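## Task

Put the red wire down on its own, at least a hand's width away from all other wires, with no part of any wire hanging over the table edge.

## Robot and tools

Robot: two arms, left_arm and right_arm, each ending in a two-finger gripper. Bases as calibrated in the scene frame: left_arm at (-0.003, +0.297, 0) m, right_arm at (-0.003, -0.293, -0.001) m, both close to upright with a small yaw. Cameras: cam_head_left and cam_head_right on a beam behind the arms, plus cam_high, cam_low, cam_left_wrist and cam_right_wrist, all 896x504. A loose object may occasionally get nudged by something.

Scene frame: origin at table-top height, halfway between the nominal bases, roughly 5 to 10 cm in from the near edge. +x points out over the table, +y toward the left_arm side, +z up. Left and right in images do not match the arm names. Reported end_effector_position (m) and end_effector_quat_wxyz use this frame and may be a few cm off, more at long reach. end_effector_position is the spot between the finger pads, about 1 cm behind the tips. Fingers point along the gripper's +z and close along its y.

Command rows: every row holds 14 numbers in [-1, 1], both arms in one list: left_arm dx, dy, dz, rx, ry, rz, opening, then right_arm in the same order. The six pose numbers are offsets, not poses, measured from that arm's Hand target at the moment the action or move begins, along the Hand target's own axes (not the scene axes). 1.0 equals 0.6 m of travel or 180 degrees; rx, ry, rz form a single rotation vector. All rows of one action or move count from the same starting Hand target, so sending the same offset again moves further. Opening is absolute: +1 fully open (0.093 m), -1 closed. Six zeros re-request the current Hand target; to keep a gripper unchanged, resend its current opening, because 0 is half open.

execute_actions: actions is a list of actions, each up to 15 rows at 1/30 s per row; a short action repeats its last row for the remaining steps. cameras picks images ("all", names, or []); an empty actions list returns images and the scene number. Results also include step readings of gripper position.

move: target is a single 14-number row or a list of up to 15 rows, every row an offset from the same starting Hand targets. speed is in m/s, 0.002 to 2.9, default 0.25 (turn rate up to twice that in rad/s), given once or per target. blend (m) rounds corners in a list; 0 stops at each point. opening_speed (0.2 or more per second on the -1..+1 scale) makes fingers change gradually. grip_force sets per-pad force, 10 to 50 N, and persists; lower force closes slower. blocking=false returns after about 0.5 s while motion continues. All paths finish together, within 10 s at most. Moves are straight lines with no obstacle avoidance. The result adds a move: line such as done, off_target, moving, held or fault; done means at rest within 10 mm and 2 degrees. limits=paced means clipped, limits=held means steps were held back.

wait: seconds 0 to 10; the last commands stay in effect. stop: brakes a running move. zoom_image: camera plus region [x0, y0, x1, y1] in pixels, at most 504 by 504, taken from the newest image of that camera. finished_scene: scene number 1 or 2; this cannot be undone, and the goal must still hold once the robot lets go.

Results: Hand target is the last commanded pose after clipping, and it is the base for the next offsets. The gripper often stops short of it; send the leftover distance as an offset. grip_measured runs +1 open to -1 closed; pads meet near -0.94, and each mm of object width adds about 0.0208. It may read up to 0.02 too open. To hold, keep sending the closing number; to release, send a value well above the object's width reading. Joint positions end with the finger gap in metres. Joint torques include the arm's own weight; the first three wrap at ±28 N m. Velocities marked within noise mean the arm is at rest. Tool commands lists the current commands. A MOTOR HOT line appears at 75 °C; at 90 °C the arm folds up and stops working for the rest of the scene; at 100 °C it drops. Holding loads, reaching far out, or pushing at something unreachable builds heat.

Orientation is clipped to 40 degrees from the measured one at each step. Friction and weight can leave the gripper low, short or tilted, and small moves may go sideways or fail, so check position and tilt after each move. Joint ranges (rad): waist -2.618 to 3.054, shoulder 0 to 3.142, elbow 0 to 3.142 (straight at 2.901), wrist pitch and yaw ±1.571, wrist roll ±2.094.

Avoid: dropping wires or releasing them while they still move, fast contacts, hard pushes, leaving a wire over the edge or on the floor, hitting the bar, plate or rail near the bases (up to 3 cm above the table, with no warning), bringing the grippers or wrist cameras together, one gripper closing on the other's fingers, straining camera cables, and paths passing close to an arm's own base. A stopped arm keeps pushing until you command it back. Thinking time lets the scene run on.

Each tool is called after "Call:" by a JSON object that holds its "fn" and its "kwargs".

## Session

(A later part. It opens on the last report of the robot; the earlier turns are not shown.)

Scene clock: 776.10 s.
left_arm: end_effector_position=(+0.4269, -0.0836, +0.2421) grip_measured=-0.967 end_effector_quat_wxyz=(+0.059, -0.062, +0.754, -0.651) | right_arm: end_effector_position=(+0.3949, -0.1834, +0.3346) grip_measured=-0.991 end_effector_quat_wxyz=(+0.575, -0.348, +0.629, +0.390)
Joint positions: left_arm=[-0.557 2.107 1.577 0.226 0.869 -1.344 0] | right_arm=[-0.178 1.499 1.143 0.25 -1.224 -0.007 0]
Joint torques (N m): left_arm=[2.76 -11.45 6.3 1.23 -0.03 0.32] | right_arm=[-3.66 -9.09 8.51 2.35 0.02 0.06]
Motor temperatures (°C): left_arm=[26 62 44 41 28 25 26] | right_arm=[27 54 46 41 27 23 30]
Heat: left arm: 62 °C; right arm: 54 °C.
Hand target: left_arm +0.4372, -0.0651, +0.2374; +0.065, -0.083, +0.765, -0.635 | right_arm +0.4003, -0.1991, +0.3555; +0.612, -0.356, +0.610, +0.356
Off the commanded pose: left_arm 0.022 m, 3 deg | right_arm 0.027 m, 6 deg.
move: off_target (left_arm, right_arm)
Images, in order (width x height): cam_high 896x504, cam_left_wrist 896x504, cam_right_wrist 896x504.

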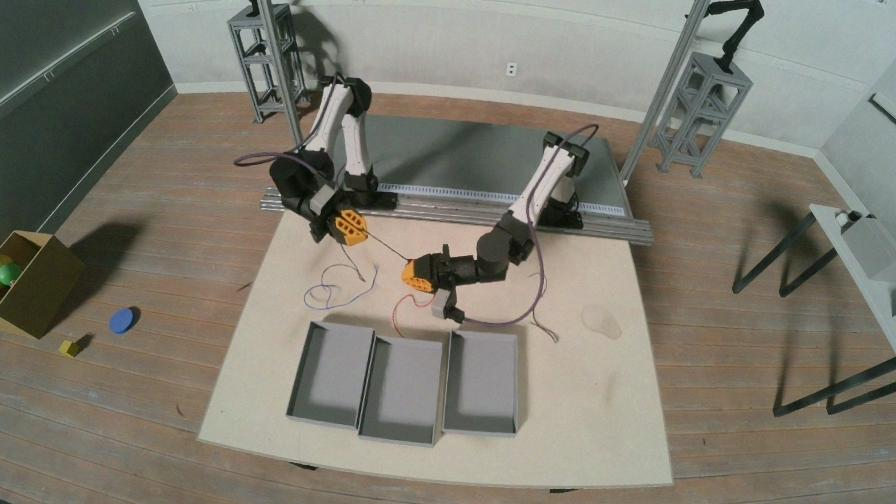

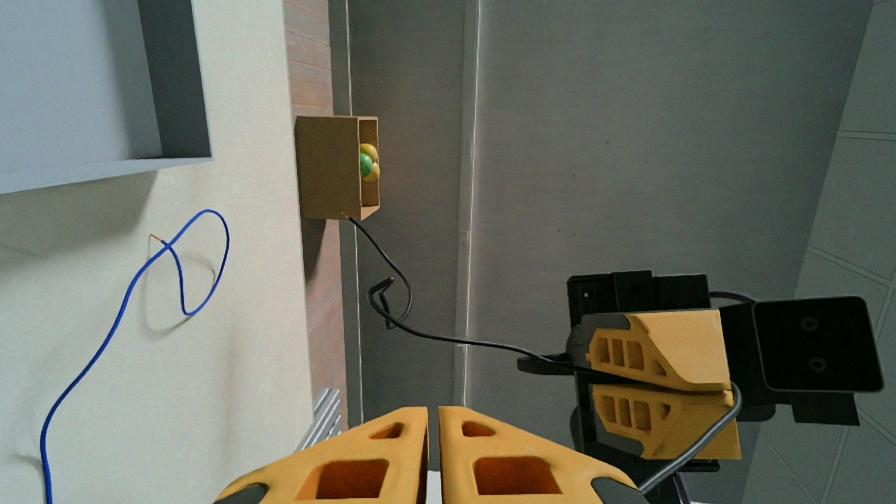

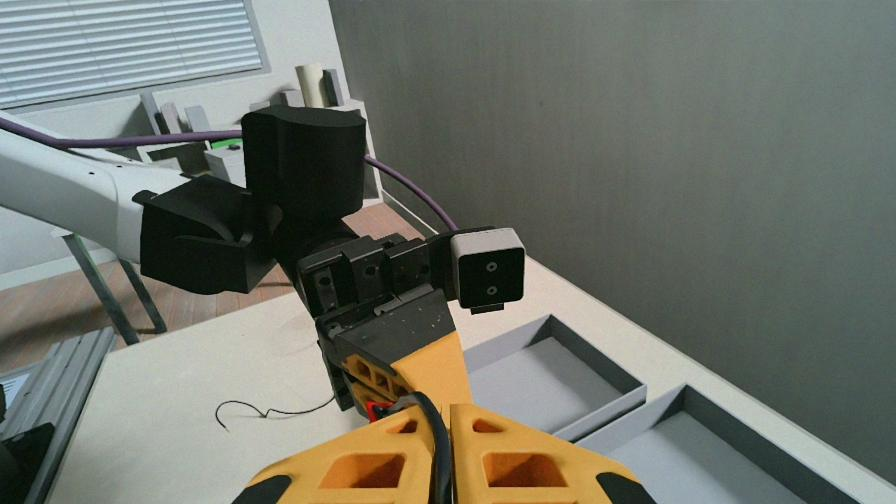

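Call:
{"fn": "move", "kwargs": {"target": [[-0.05,0.02,-0.12,0,0,0,-1, 0,-0.07,-0.1,0,0,0,-1]], "speed": 0.06, "cameras": ["cam_left_wrist","cam_right_wrist","cam_high"]}}

Call:
{"fn": "zoom_image", "kwargs": {"camera": "cam_right_wrist", "region": [330, 200, 530, 400]}}

Call:
{"fn": "zoom_image", "kwargs": {"camera": "cam_high", "region": [350, 180, 510, 300]}}

Scene clock: 780.40 s.
left_arm: end_effector_position=(+0.4122, -0.0548, +0.2700) grip_measured=-0.967 end_effector_quat_wxyz=(+0.057, +0.005, +0.739, -0.672) | right_arm: end_effector_position=(+0.3843, -0.2167, +0.3211) grip_measured=-0.991 end_effector_quat_wxyz=(+0.540, -0.365, +0.615, +0.445)
Joint positions: left_arm=[-0.496 2.035 1.543 0.221 1.029 -1.266 0] | right_arm=[-0.297 1.569 1.184 0.156 -1.465 -0.071 0]
Joint torques (N m): left_arm=[10.85 -10.95 3.11 0.5 -0.11 0.39] | right_arm=[-12.18 -9.47 11.86 2.18 0.28 -0.03]
Motor temperatures (°C): left_arm=[27 63 44 40 28 25 27] | right_arm=[27 54 47 42 27 23 30]
Heat: left arm: 63 °C; right arm: 54 °C.
Hand target: left_arm +0.4512, +0.0125, +0.2386; +0.065, -0.083, +0.766, -0.635 | right_arm +0.4074, -0.2720, +0.3554; +0.612, -0.356, +0.610, +0.356
Off the commanded pose: left_arm 0.084 m, 11 deg | right_arm 0.069 m, 13 deg.
move: off_target (left_arm, right_arm)
Images, in order (width x height): cam_high 896x504, cam_left_wrist 896x504, cam_right_wrist 896x504.

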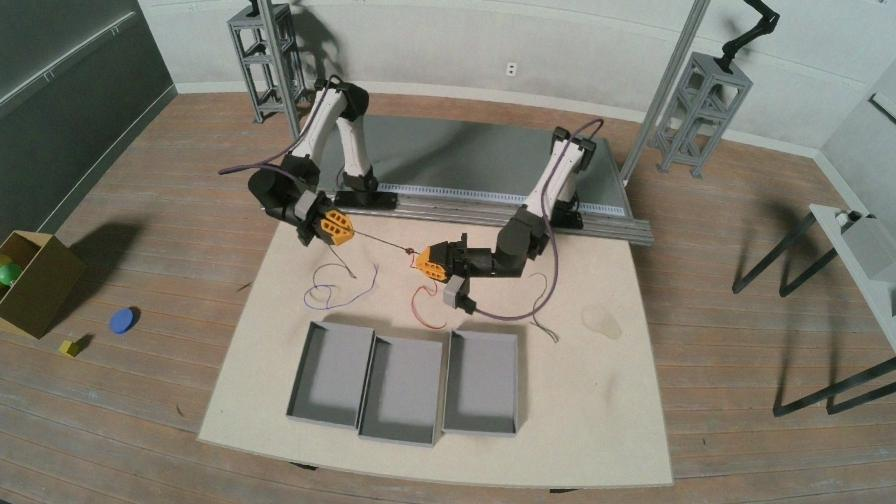

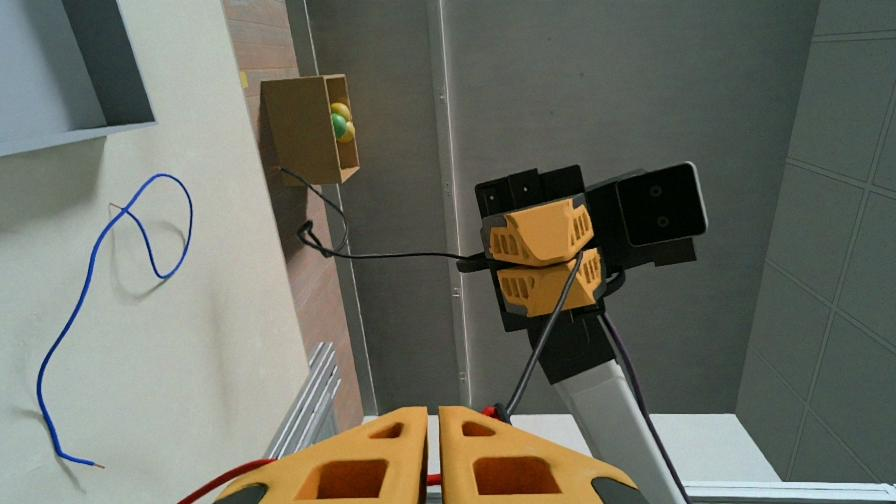

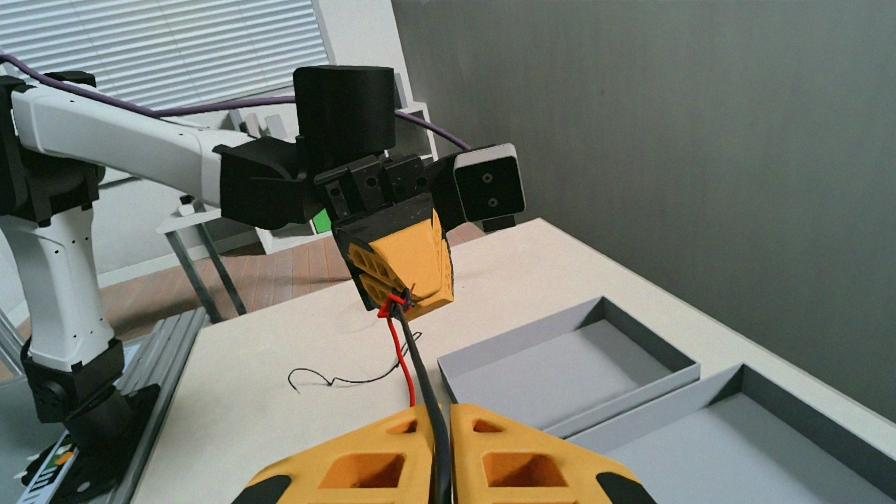

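Scaled by 2.520 from the camera's 896x504 image, which has a finer 1280x720 frame.

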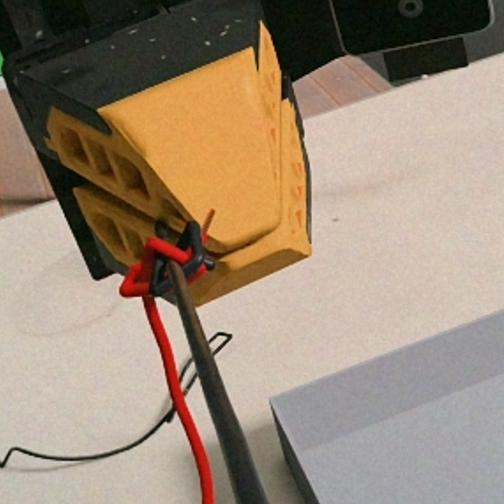

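Scaled by 3.150 from the camera's 896x504 image, which has a finer 1280x720 frame.

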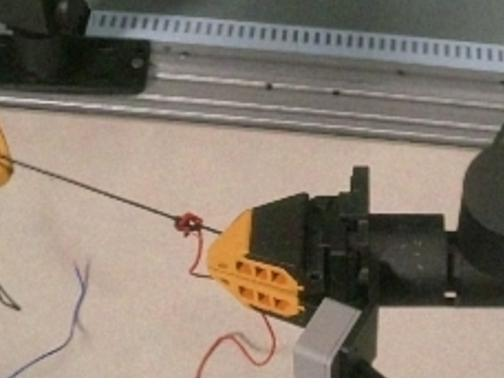

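Call:
{"fn": "move", "kwargs": {"target": [[-0.02,0.0,-0.08,0,0,0,-1, 0,-0.05,-0.08,0,0,0,-1]], "speed": 0.06, "cameras": ["cam_left_wrist","cam_right_wrist","cam_high"]}}

Call:
{"fn": "zoom_image", "kwargs": {"camera": "cam_right_wrist", "region": [330, 200, 530, 400]}}

Call:
{"fn": "zoom_image", "kwargs": {"camera": "cam_high", "region": [350, 180, 510, 300]}}

Scene clock: 787.90 s.
left_arm: end_effector_position=(+0.4112, -0.0170, +0.2756) grip_measured=-0.967 end_effector_quat_wxyz=(+0.058, +0.019, +0.737, -0.673) | right_arm: end_effector_position=(+0.3943, -0.2670, +0.3281) grip_measured=-0.991 end_effector_quat_wxyz=(+0.555, -0.358, +0.609, +0.438)
Joint positions: left_arm=[-0.417 1.981 1.504 0.161 1.123 -1.194 0] | right_arm=[-0.424 1.655 1.338 -0.094 -1.57 -0.272 0]
Joint torques (N m): left_arm=[12.86 -10.37 4.27 0.14 -0.09 0.33] | right_arm=[-13.29 -8.7 12.56 2.07 -0.12 0.05]
Motor temperatures (°C): left_arm=[29 65 42 39 28 25 27] | right_arm=[30 54 48 43 27 23 30]
Heat: left arm: 65 °C; right arm: 54 °C.
Hand target: left_arm +0.4531, +0.0610, +0.2475; +0.065, -0.083, +0.766, -0.635 | right_arm +0.4098, -0.3284, +0.3555; +0.612, -0.356, +0.610, +0.356
Off the commanded pose: left_arm 0.093 m, 13 deg | right_arm 0.069 m, 11 deg.
joint read past its limit (right arm) — joint 5 (wrist yaw), lower limit.
move: off_target (left_arm, right_arm)
Images, in order (width x height): cam_high 896x504, cam_left_wrist 896x504, cam_right_wrist 896x504.

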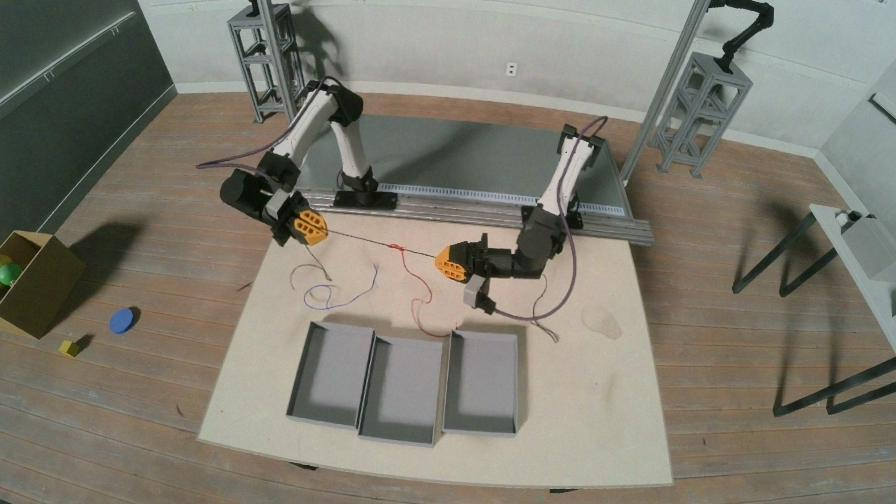

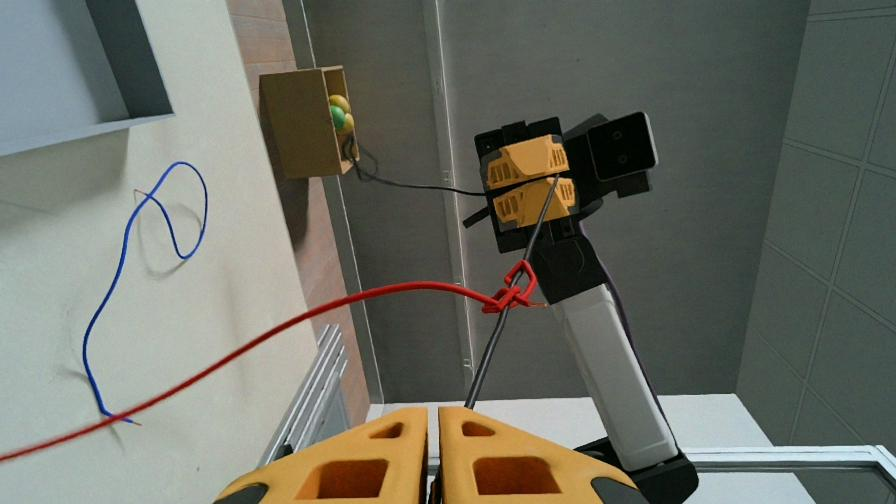

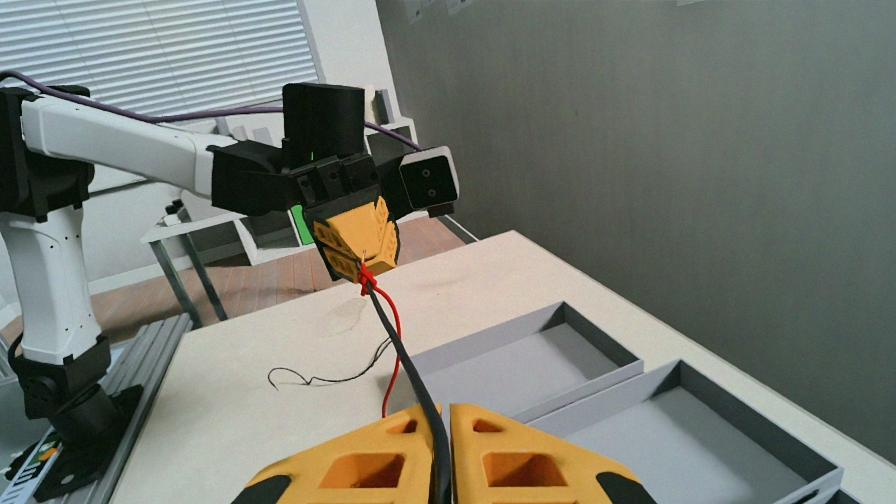

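Scaled by 2.520 from the camera's 896x504 image, which has a finer 1280x720 frame.

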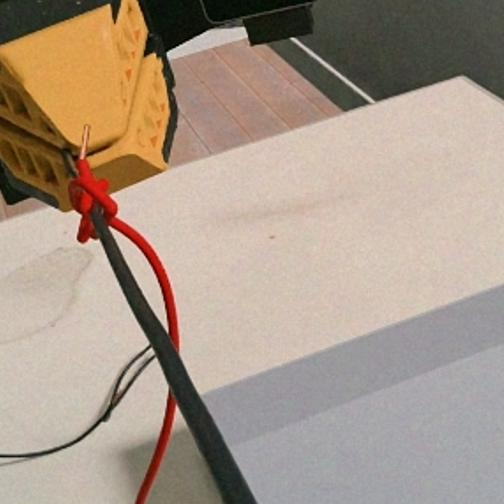

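Scaled by 3.150 from the camera's 896x504 image, which has a finer 1280x720 frame.

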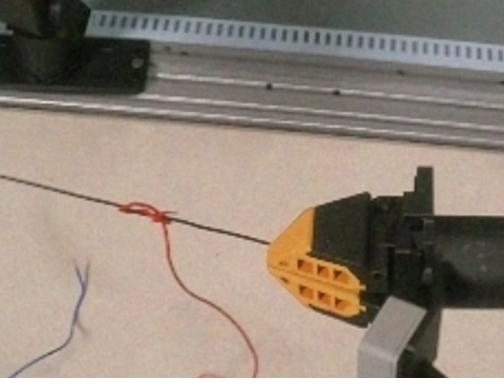

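Call:
{"fn": "move", "kwargs": {"target": [[0.05,0.0,0.13,0,0,0,-1, -0.02,0.06,0.12,0,0,0,-1],[0.05,0.0,0.13,0,0,0,0, -0.02,0.06,0.12,0,0,0,-1],[0.0,0.0,0.0,0,0,0,0, -0.02,0.06,0.12,0,0,0,-1],[-0.03,0.05,0.0,0,0,0.5,0.3, -0.02,0.06,0.12,0,0,0,-1]], "speed": 0.15}}

Call:
{"fn": "wait", "kwargs": {"seconds": 0.5, "cameras": ["all"]}}

Call:
{"fn": "zoom_image", "kwargs": {"camera": "cam_left_wrist", "region": [330, 50, 730, 400]}}

Call:
{"fn": "zoom_image", "kwargs": {"camera": "cam_high", "region": [320, 180, 520, 320]}}

Call:
{"fn": "zoom_image", "kwargs": {"camera": "cam_low", "region": [230, 20, 430, 180]}}

Scene clock: 804.43 s.
left_arm: end_effector_position=(+0.4622, +0.0707, +0.2123) grip_measured=-0.002 end_effector_quat_wxyz=(+0.481, +0.472, +0.614, -0.410) | right_arm: end_effector_position=(+0.4174, -0.2460, +0.3643) grip_measured=-0.991 end_effector_quat_wxyz=(+0.606, -0.363, +0.608, +0.363)
Joint positions: left_arm=[-0.219 2.048 1.512 -0.072 1.119 0.495 0.045] | right_arm=[-0.342 1.611 1.324 0.268 -1.368 -0.014 0]
Joint torques (N m): left_arm=[0.12 -8.03 8.58 1.89 0.43 0.14] | right_arm=[-0.61 -11.99 5.07 1.62 0.12 0.26]
Motor temperatures (°C): left_arm=[30 65 42 39 28 25 27] | right_arm=[30 54 49 42 27 23 30]
Heat: left arm: 65 °C; right arm: 54 °C.
Hand target: left_arm +0.4694, +0.0703, +0.2180; +0.495, +0.483, +0.600, -0.403 | right_arm +0.4139, -0.2481, +0.3675; +0.612, -0.356, +0.610, +0.356
Tool commands: left_gripper/opening=+0.0 right_gripper/opening=-1.0
Off the commanded pose: left_arm 0.009 m, 3 deg | right_arm 0.005 m, 1 deg.
move: off_target (left_arm; path cut at 10 s); path passed 3 of 4 targets; target 4's new opening was not sent; target 2's new opening was sent with left_arm's hand 0.018 m and 4 deg from that target

Scene clock: 804.93 s.
left_arm: end_effector_position=(+0.4622, +0.0707, +0.2123) grip_measured=-0.002 end_effector_quat_wxyz=(+0.481, +0.473, +0.614, -0.409) | right_arm: end_effector_position=(+0.4174, -0.2460, +0.3643) grip_measured=-0.991 end_effector_quat_wxyz=(+0.606, -0.363, +0.608, +0.363)
Joint positions: left_arm=[-0.219 2.048 1.512 -0.072 1.119 0.496 0.045] | right_arm=[-0.342 1.611 1.324 0.268 -1.368 -0.014 0]
Joint torques (N m): left_arm=[0.2 -8.08 8.57 1.9 0.43 0.17] | right_arm=[-0.36 -11.93 5.19 1.66 0.11 0.29]
Motor temperatures (°C): left_arm=[30 65 42 39 28 25 27] | right_arm=[30 54 49 41 27 23 30]
Heat: left arm: 65 °C; right arm: 54 °C.
Hand target: left_arm +0.4694, +0.0703, +0.2180; +0.495, +0.483, +0.600, -0.403 | right_arm +0.4139, -0.2481, +0.3675; +0.612, -0.356, +0.610, +0.356
Tool commands: left_gripper/opening=+0.0 right_gripper/opening=-1.0
Off the commanded pose: left_arm 0.009 m, 3 deg | right_arm 0.005 m, 1 deg.
wait: 0.50 s; at rest by 0.17 s

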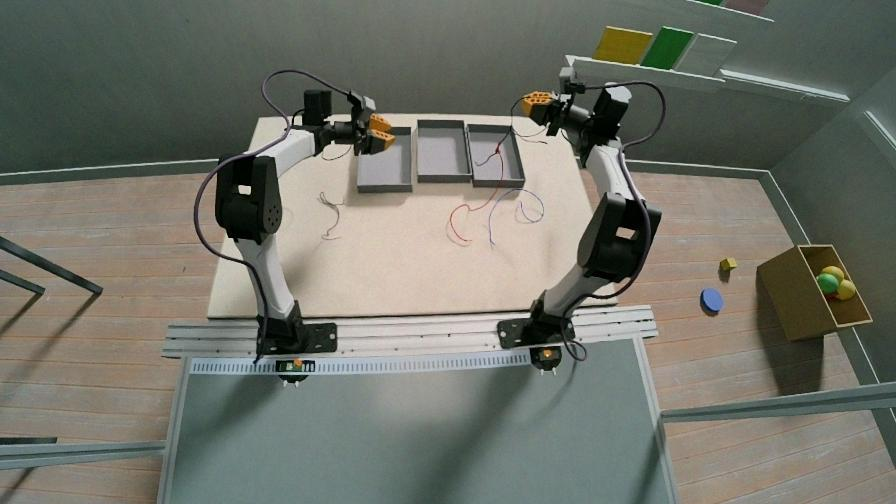

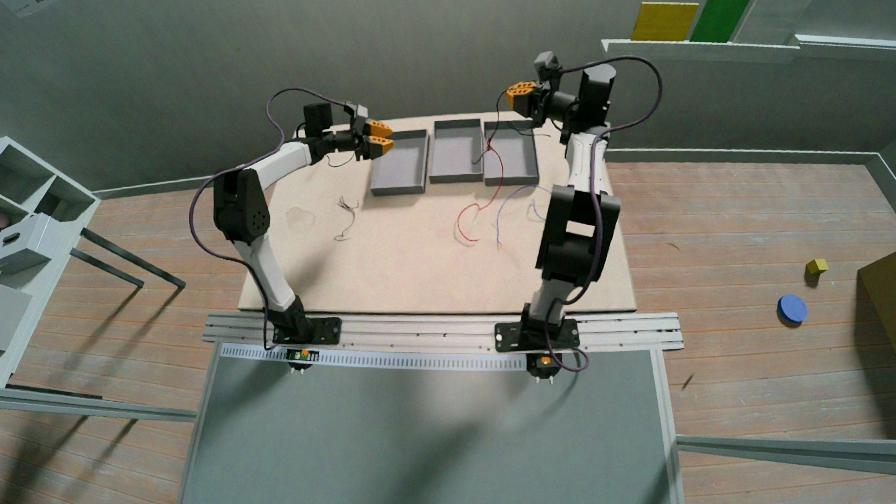

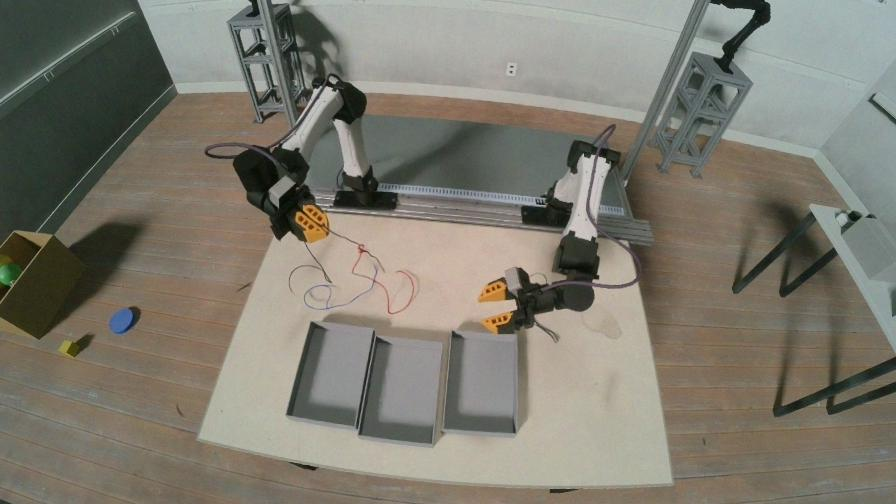

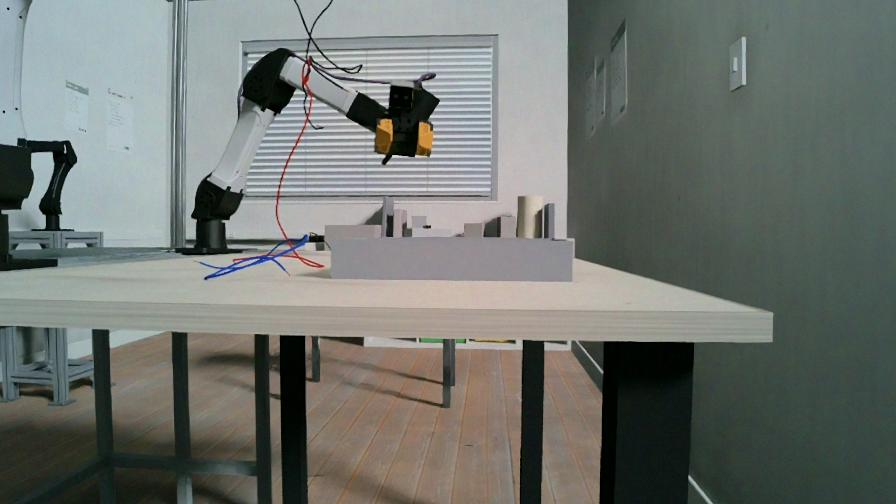

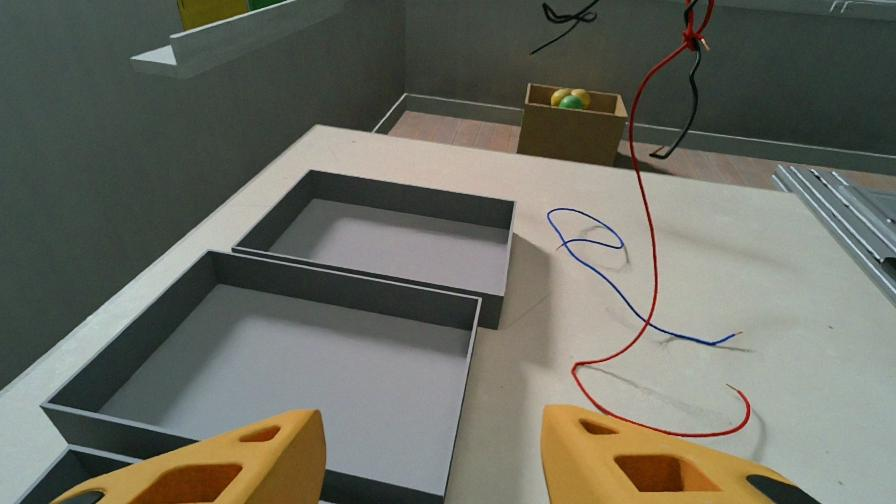

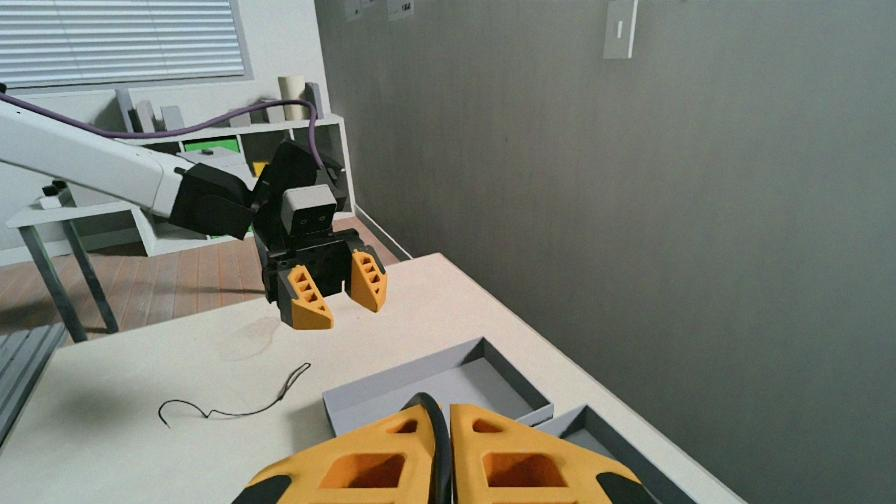

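Scaled by 1.260 from the camera's 896x504 image, which has a finer 1280x720 frame.

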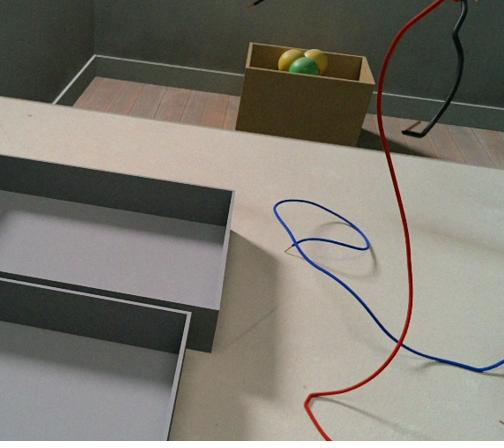

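Scaled by 2.520 from the camera's 896x504 image, which has a finer 1280x720 frame.

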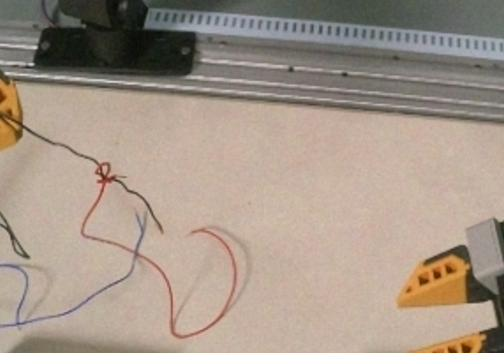

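Scaled by 2.520 from the camera's 896x504 image, which has a finer 1280x720 frame.

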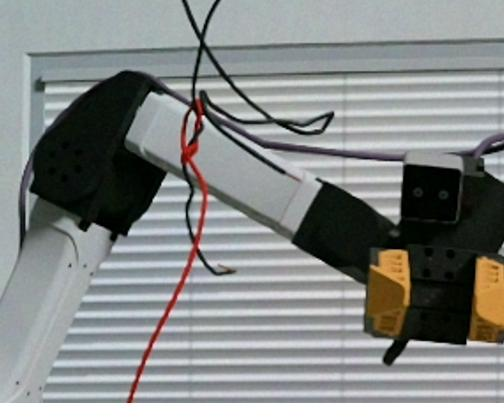

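Call:
{"fn": "move", "kwargs": {"target": [-0.09,-0.09,0.015,0,0,0,0.3, 0,0.084,0.144,0,0,0,-1], "speed": 0.15}}

Call:
{"fn": "wait", "kwargs": {"seconds": 0.5, "cameras": ["cam_left_wrist","cam_high","cam_low"]}}

Call:
{"fn": "zoom_image", "kwargs": {"camera": "cam_high", "region": [320, 180, 520, 320]}}

Call:
{"fn": "zoom_image", "kwargs": {"camera": "cam_low", "region": [230, 0, 430, 160]}}

Scene clock: 813.30 s.
left_arm: end_effector_position=(+0.4265, +0.0417, +0.2550) grip_measured=+0.298 end_effector_quat_wxyz=(+0.485, +0.480, +0.607, -0.408) | right_arm: end_effector_position=(+0.4170, -0.1475, +0.3635) grip_measured=-0.991 end_effector_quat_wxyz=(+0.606, -0.362, +0.610, +0.360)
Joint positions: left_arm=[-0.305 1.904 1.454 -0.072 1.055 0.418 0.06] | right_arm=[-0.06 1.55 1.261 0.273 -1.079 -0.01 0]
Joint torques (N m): left_arm=[-0.69 -11.32 5.79 1.88 0.2 -0.1] | right_arm=[0.68 -11.48 5.34 1.93 0.16 0.23]
Motor temperatures (°C): left_arm=[29 65 43 39 28 25 26] | right_arm=[29 55 48 41 27 23 30]
Heat: left arm: 65 °C; right arm: 55 °C.
Hand target: left_arm +0.4208, +0.0405, +0.2696; +0.495, +0.483, +0.600, -0.403 | right_arm +0.4126, -0.1481, +0.3676; +0.612, -0.356, +0.610, +0.356
Off the commanded pose: left_arm 0.016 m, 2 deg | right_arm 0.006 m, 1 deg.
move: off_target (left_arm)

Scene clock: 813.80 s.
left_arm: end_effector_position=(+0.4265, +0.0417, +0.2550) grip_measured=+0.298 end_effector_quat_wxyz=(+0.485, +0.480, +0.607, -0.408) | right_arm: end_effector_position=(+0.4171, -0.1476, +0.3635) grip_measured=-0.991 end_effector_quat_wxyz=(+0.606, -0.361, +0.610, +0.360)
Joint positions: left_arm=[-0.305 1.904 1.454 -0.072 1.055 0.418 0.06] | right_arm=[-0.06 1.55 1.261 0.273 -1.078 -0.01 0]
Joint torques (N m): left_arm=[-0.73 -11.28 5.86 1.89 0.2 -0.12] | right_arm=[0.53 -11.59 5.29 1.84 0.12 0.24]
Motor temperatures (°C): left_arm=[29 65 43 39 28 25 26] | right_arm=[29 55 47 41 27 23 30]
Heat: left arm: 65 °C; right arm: 55 °C.
Hand target: left_arm +0.4207, +0.0405, +0.2696; +0.495, +0.483, +0.600, -0.403 | right_arm +0.4127, -0.1481, +0.3676; +0.612, -0.356, +0.610, +0.356
Tool commands: left_gripper/opening=+0.3 right_gripper/opening=-1.0
Off the commanded pose: left_arm 0.016 m, 2 deg | right_arm 0.006 m, 1 deg.
wait: 0.50 s; at rest by 0.17 s
Images, in order (width x height): cam_high 896x504, cam_low 896x504, cam_left_wrist 896x504.

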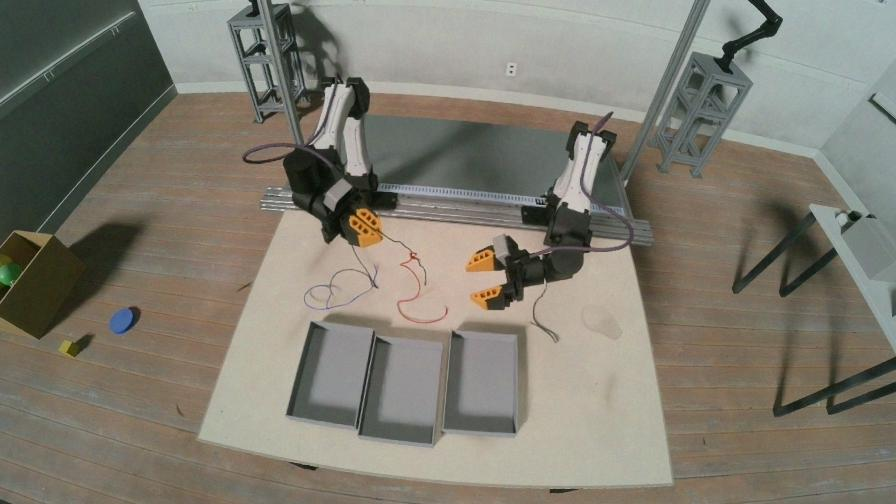

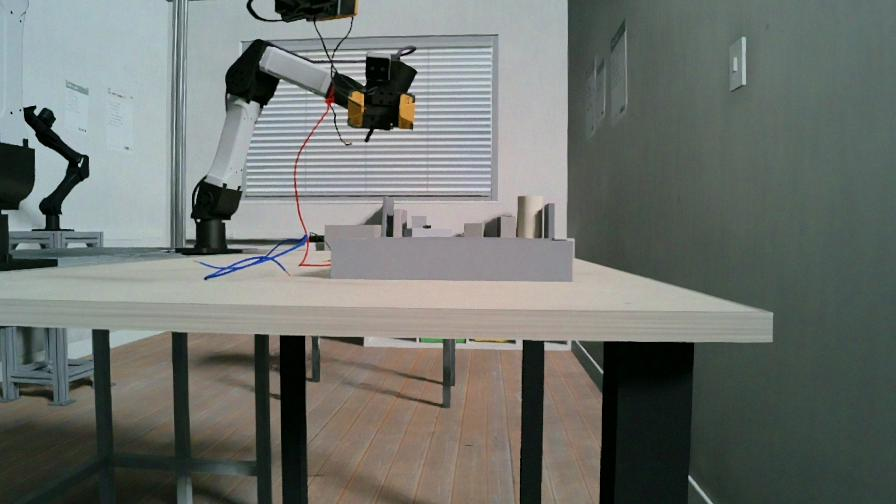

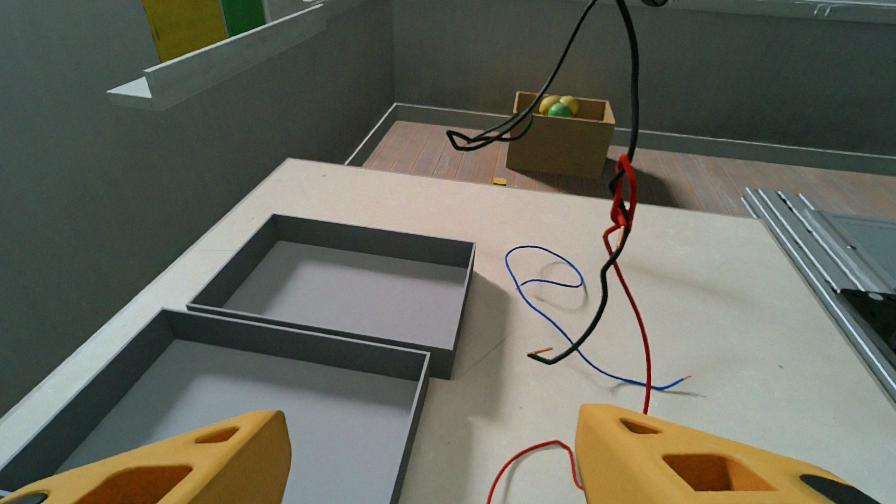

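Scaled by 2.520 from the camera's 896x504 image, which has a finer 1280x720 frame.

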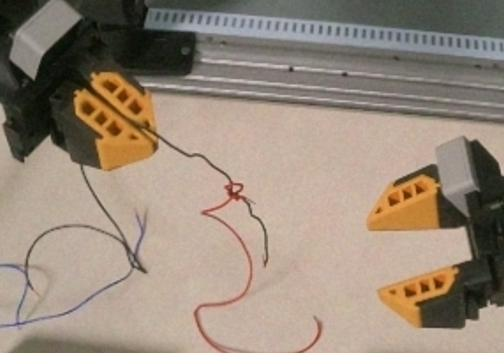

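Scaled by 2.520 from the camera's 896x504 image, which has a finer 1280x720 frame.

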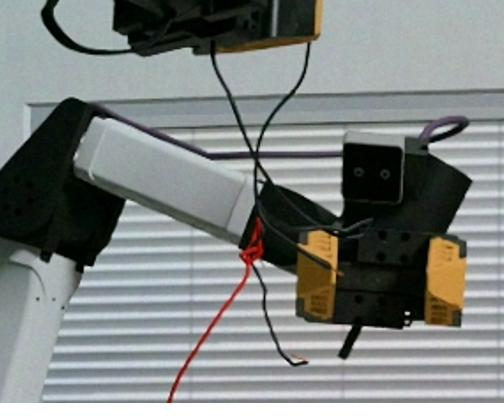

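Call:
{"fn": "move", "kwargs": {"target": [[0.035,-0.125,0.0,0,0,0,-0.1, 0,0,0,0,0,0,-1],[0.035,-0.125,0.1,0,0,0,-0.1, 0,0,0,0,0,0,-1]], "speed": 0.15, "cameras": ["cam_left_wrist","cam_high","cam_low"]}}

Call:
{"fn": "zoom_image", "kwargs": {"camera": "cam_high", "region": [320, 180, 520, 320]}}

Call:
{"fn": "zoom_image", "kwargs": {"camera": "cam_low", "region": [230, 20, 430, 180]}}

Scene clock: 822.93 s.
left_arm: end_effector_position=(+0.3514, -0.0232, +0.2270) grip_measured=-0.098 end_effector_quat_wxyz=(+0.479, +0.483, +0.611, -0.407) | right_arm: end_effector_position=(+0.4171, -0.1476, +0.3635) grip_measured=-0.991 end_effector_quat_wxyz=(+0.606, -0.361, +0.610, +0.360)
Joint positions: left_arm=[-0.525 1.757 1.124 0.227 0.856 0.264 0.04] | right_arm=[-0.06 1.55 1.261 0.273 -1.078 -0.01 0]
Joint torques (N m): left_arm=[-0.69 -6.31 8.58 2.37 0.11 -0.11] | right_arm=[0.34 -11.23 5.18 1.86 0.08 0.26]
Motor temperatures (°C): left_arm=[28 64 42 40 28 25 26] | right_arm=[29 56 47 42 27 23 30]
Heat: left arm: 64 °C; right arm: 56 °C.
Hand target: left_arm +0.3588, -0.0290, +0.2382; +0.495, +0.483, +0.600, -0.403 | right_arm +0.4126, -0.1481, +0.3676; +0.612, -0.356, +0.610, +0.356
Off the commanded pose: left_arm 0.015 m, 2 deg | right_arm 0.006 m, 1 deg.
move: off_target (left_arm)
Images, in order (width x height): cam_high 896x504, cam_low 896x504, cam_left_wrist 896x504.

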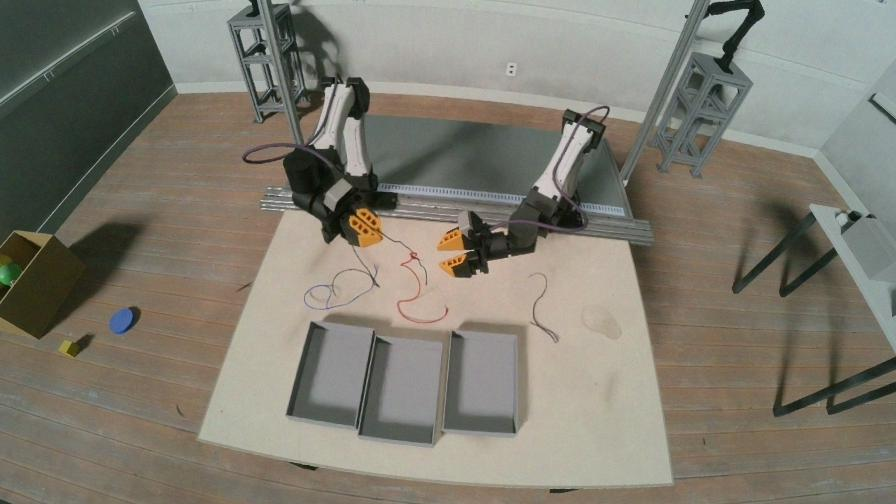

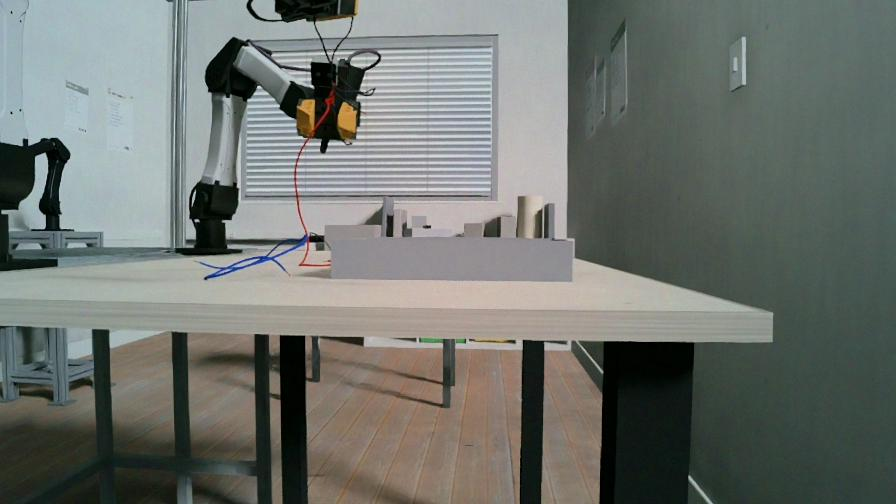

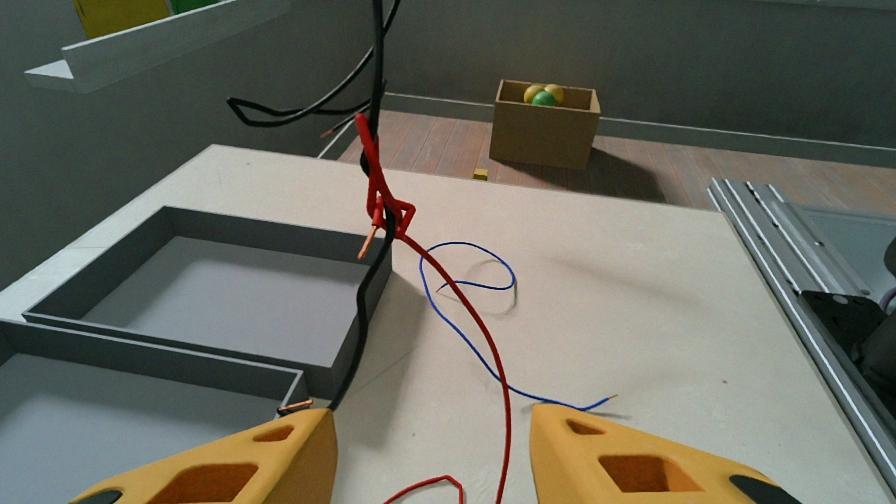

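Scaled by 2.520 from the camera's 896x504 image, which has a finer 1280x720 frame.

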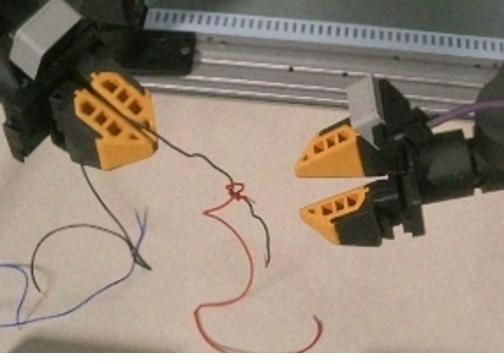

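Scaled by 2.520 from the camera's 896x504 image, which has a finer 1280x720 frame.

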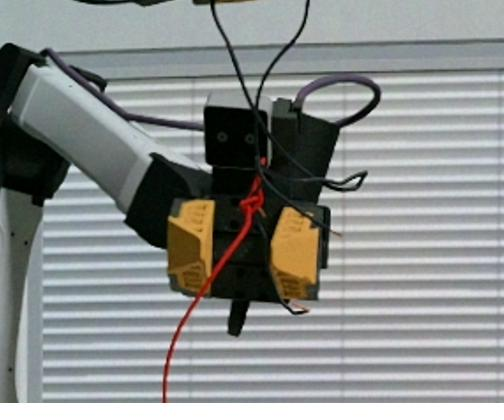

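Call:
{"fn": "move", "kwargs": {"target": [[0.015,-0.035,0.0,0,0,0,-0.35, 0,0,0,0,0,0,-1],[0.015,-0.035,0.1,0,0,0,-0.35, 0,0,0,0,0,0,-1]], "speed": 0.12, "cameras": ["cam_left_wrist","cam_high"]}}

Call:
{"fn": "zoom_image", "kwargs": {"camera": "cam_high", "region": [320, 180, 520, 320]}}

Scene clock: 830.37 s.
left_arm: end_effector_position=(+0.3438, -0.0821, +0.2072) grip_measured=-0.348 end_effector_quat_wxyz=(+0.478, +0.485, +0.611, -0.404) | right_arm: end_effector_position=(+0.4171, -0.1476, +0.3635) grip_measured=-0.991 end_effector_quat_wxyz=(+0.606, -0.361, +0.610, +0.360)
Joint positions: left_arm=[-0.667 1.875 1.166 0.349 0.722 0.198 0.028] | right_arm=[-0.06 1.55 1.261 0.273 -1.078 -0.01 0]
Joint torques (N m): left_arm=[-0.7 -6.95 8.57 2.46 0.08 -0.11] | right_arm=[0.54 -11.45 5.08 1.89 0.08 0.22]
Motor temperatures (°C): left_arm=[28 62 42 41 28 25 26] | right_arm=[28 56 46 42 27 23 30]
Heat: left arm: 62 °C; right arm: 56 °C.
Hand target: left_arm +0.3502, -0.0895, +0.2182; +0.495, +0.483, +0.600, -0.403 | right_arm +0.4126, -0.1481, +0.3676; +0.612, -0.356, +0.610, +0.356
Off the commanded pose: left_arm 0.015 m, 2 deg | right_arm 0.006 m, 1 deg.
move: off_target (left_arm)
Images, in order (width x height): cam_high 896x504, cam_left_wrist 896x504.

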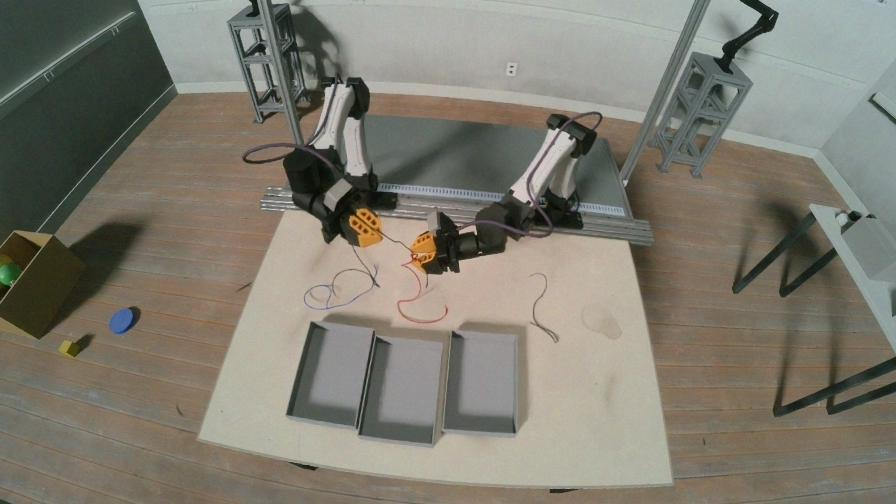

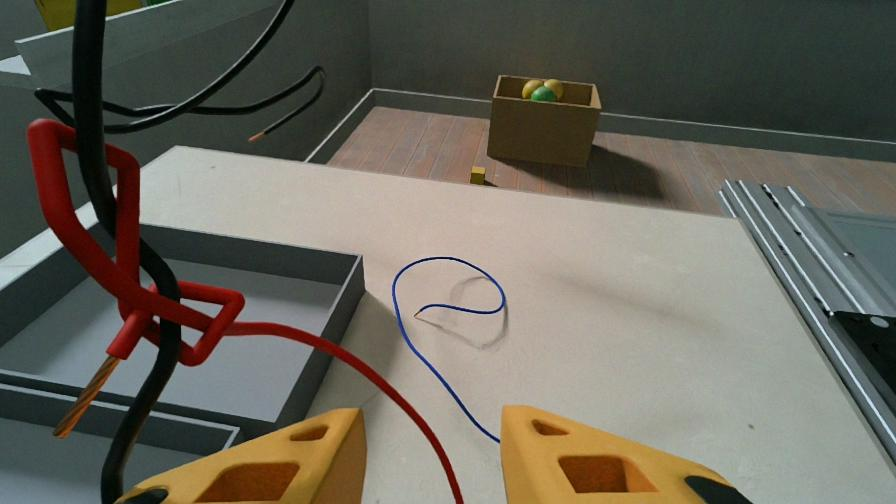

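Scaled by 2.520 from the camera's 896x504 image, which has a finer 1280x720 frame.

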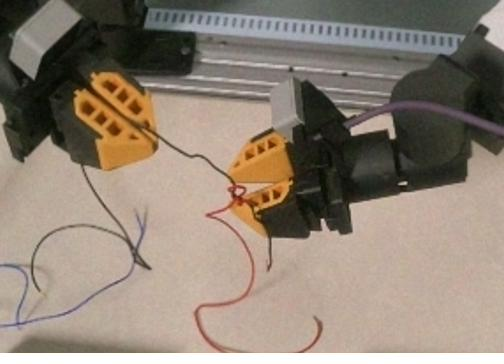

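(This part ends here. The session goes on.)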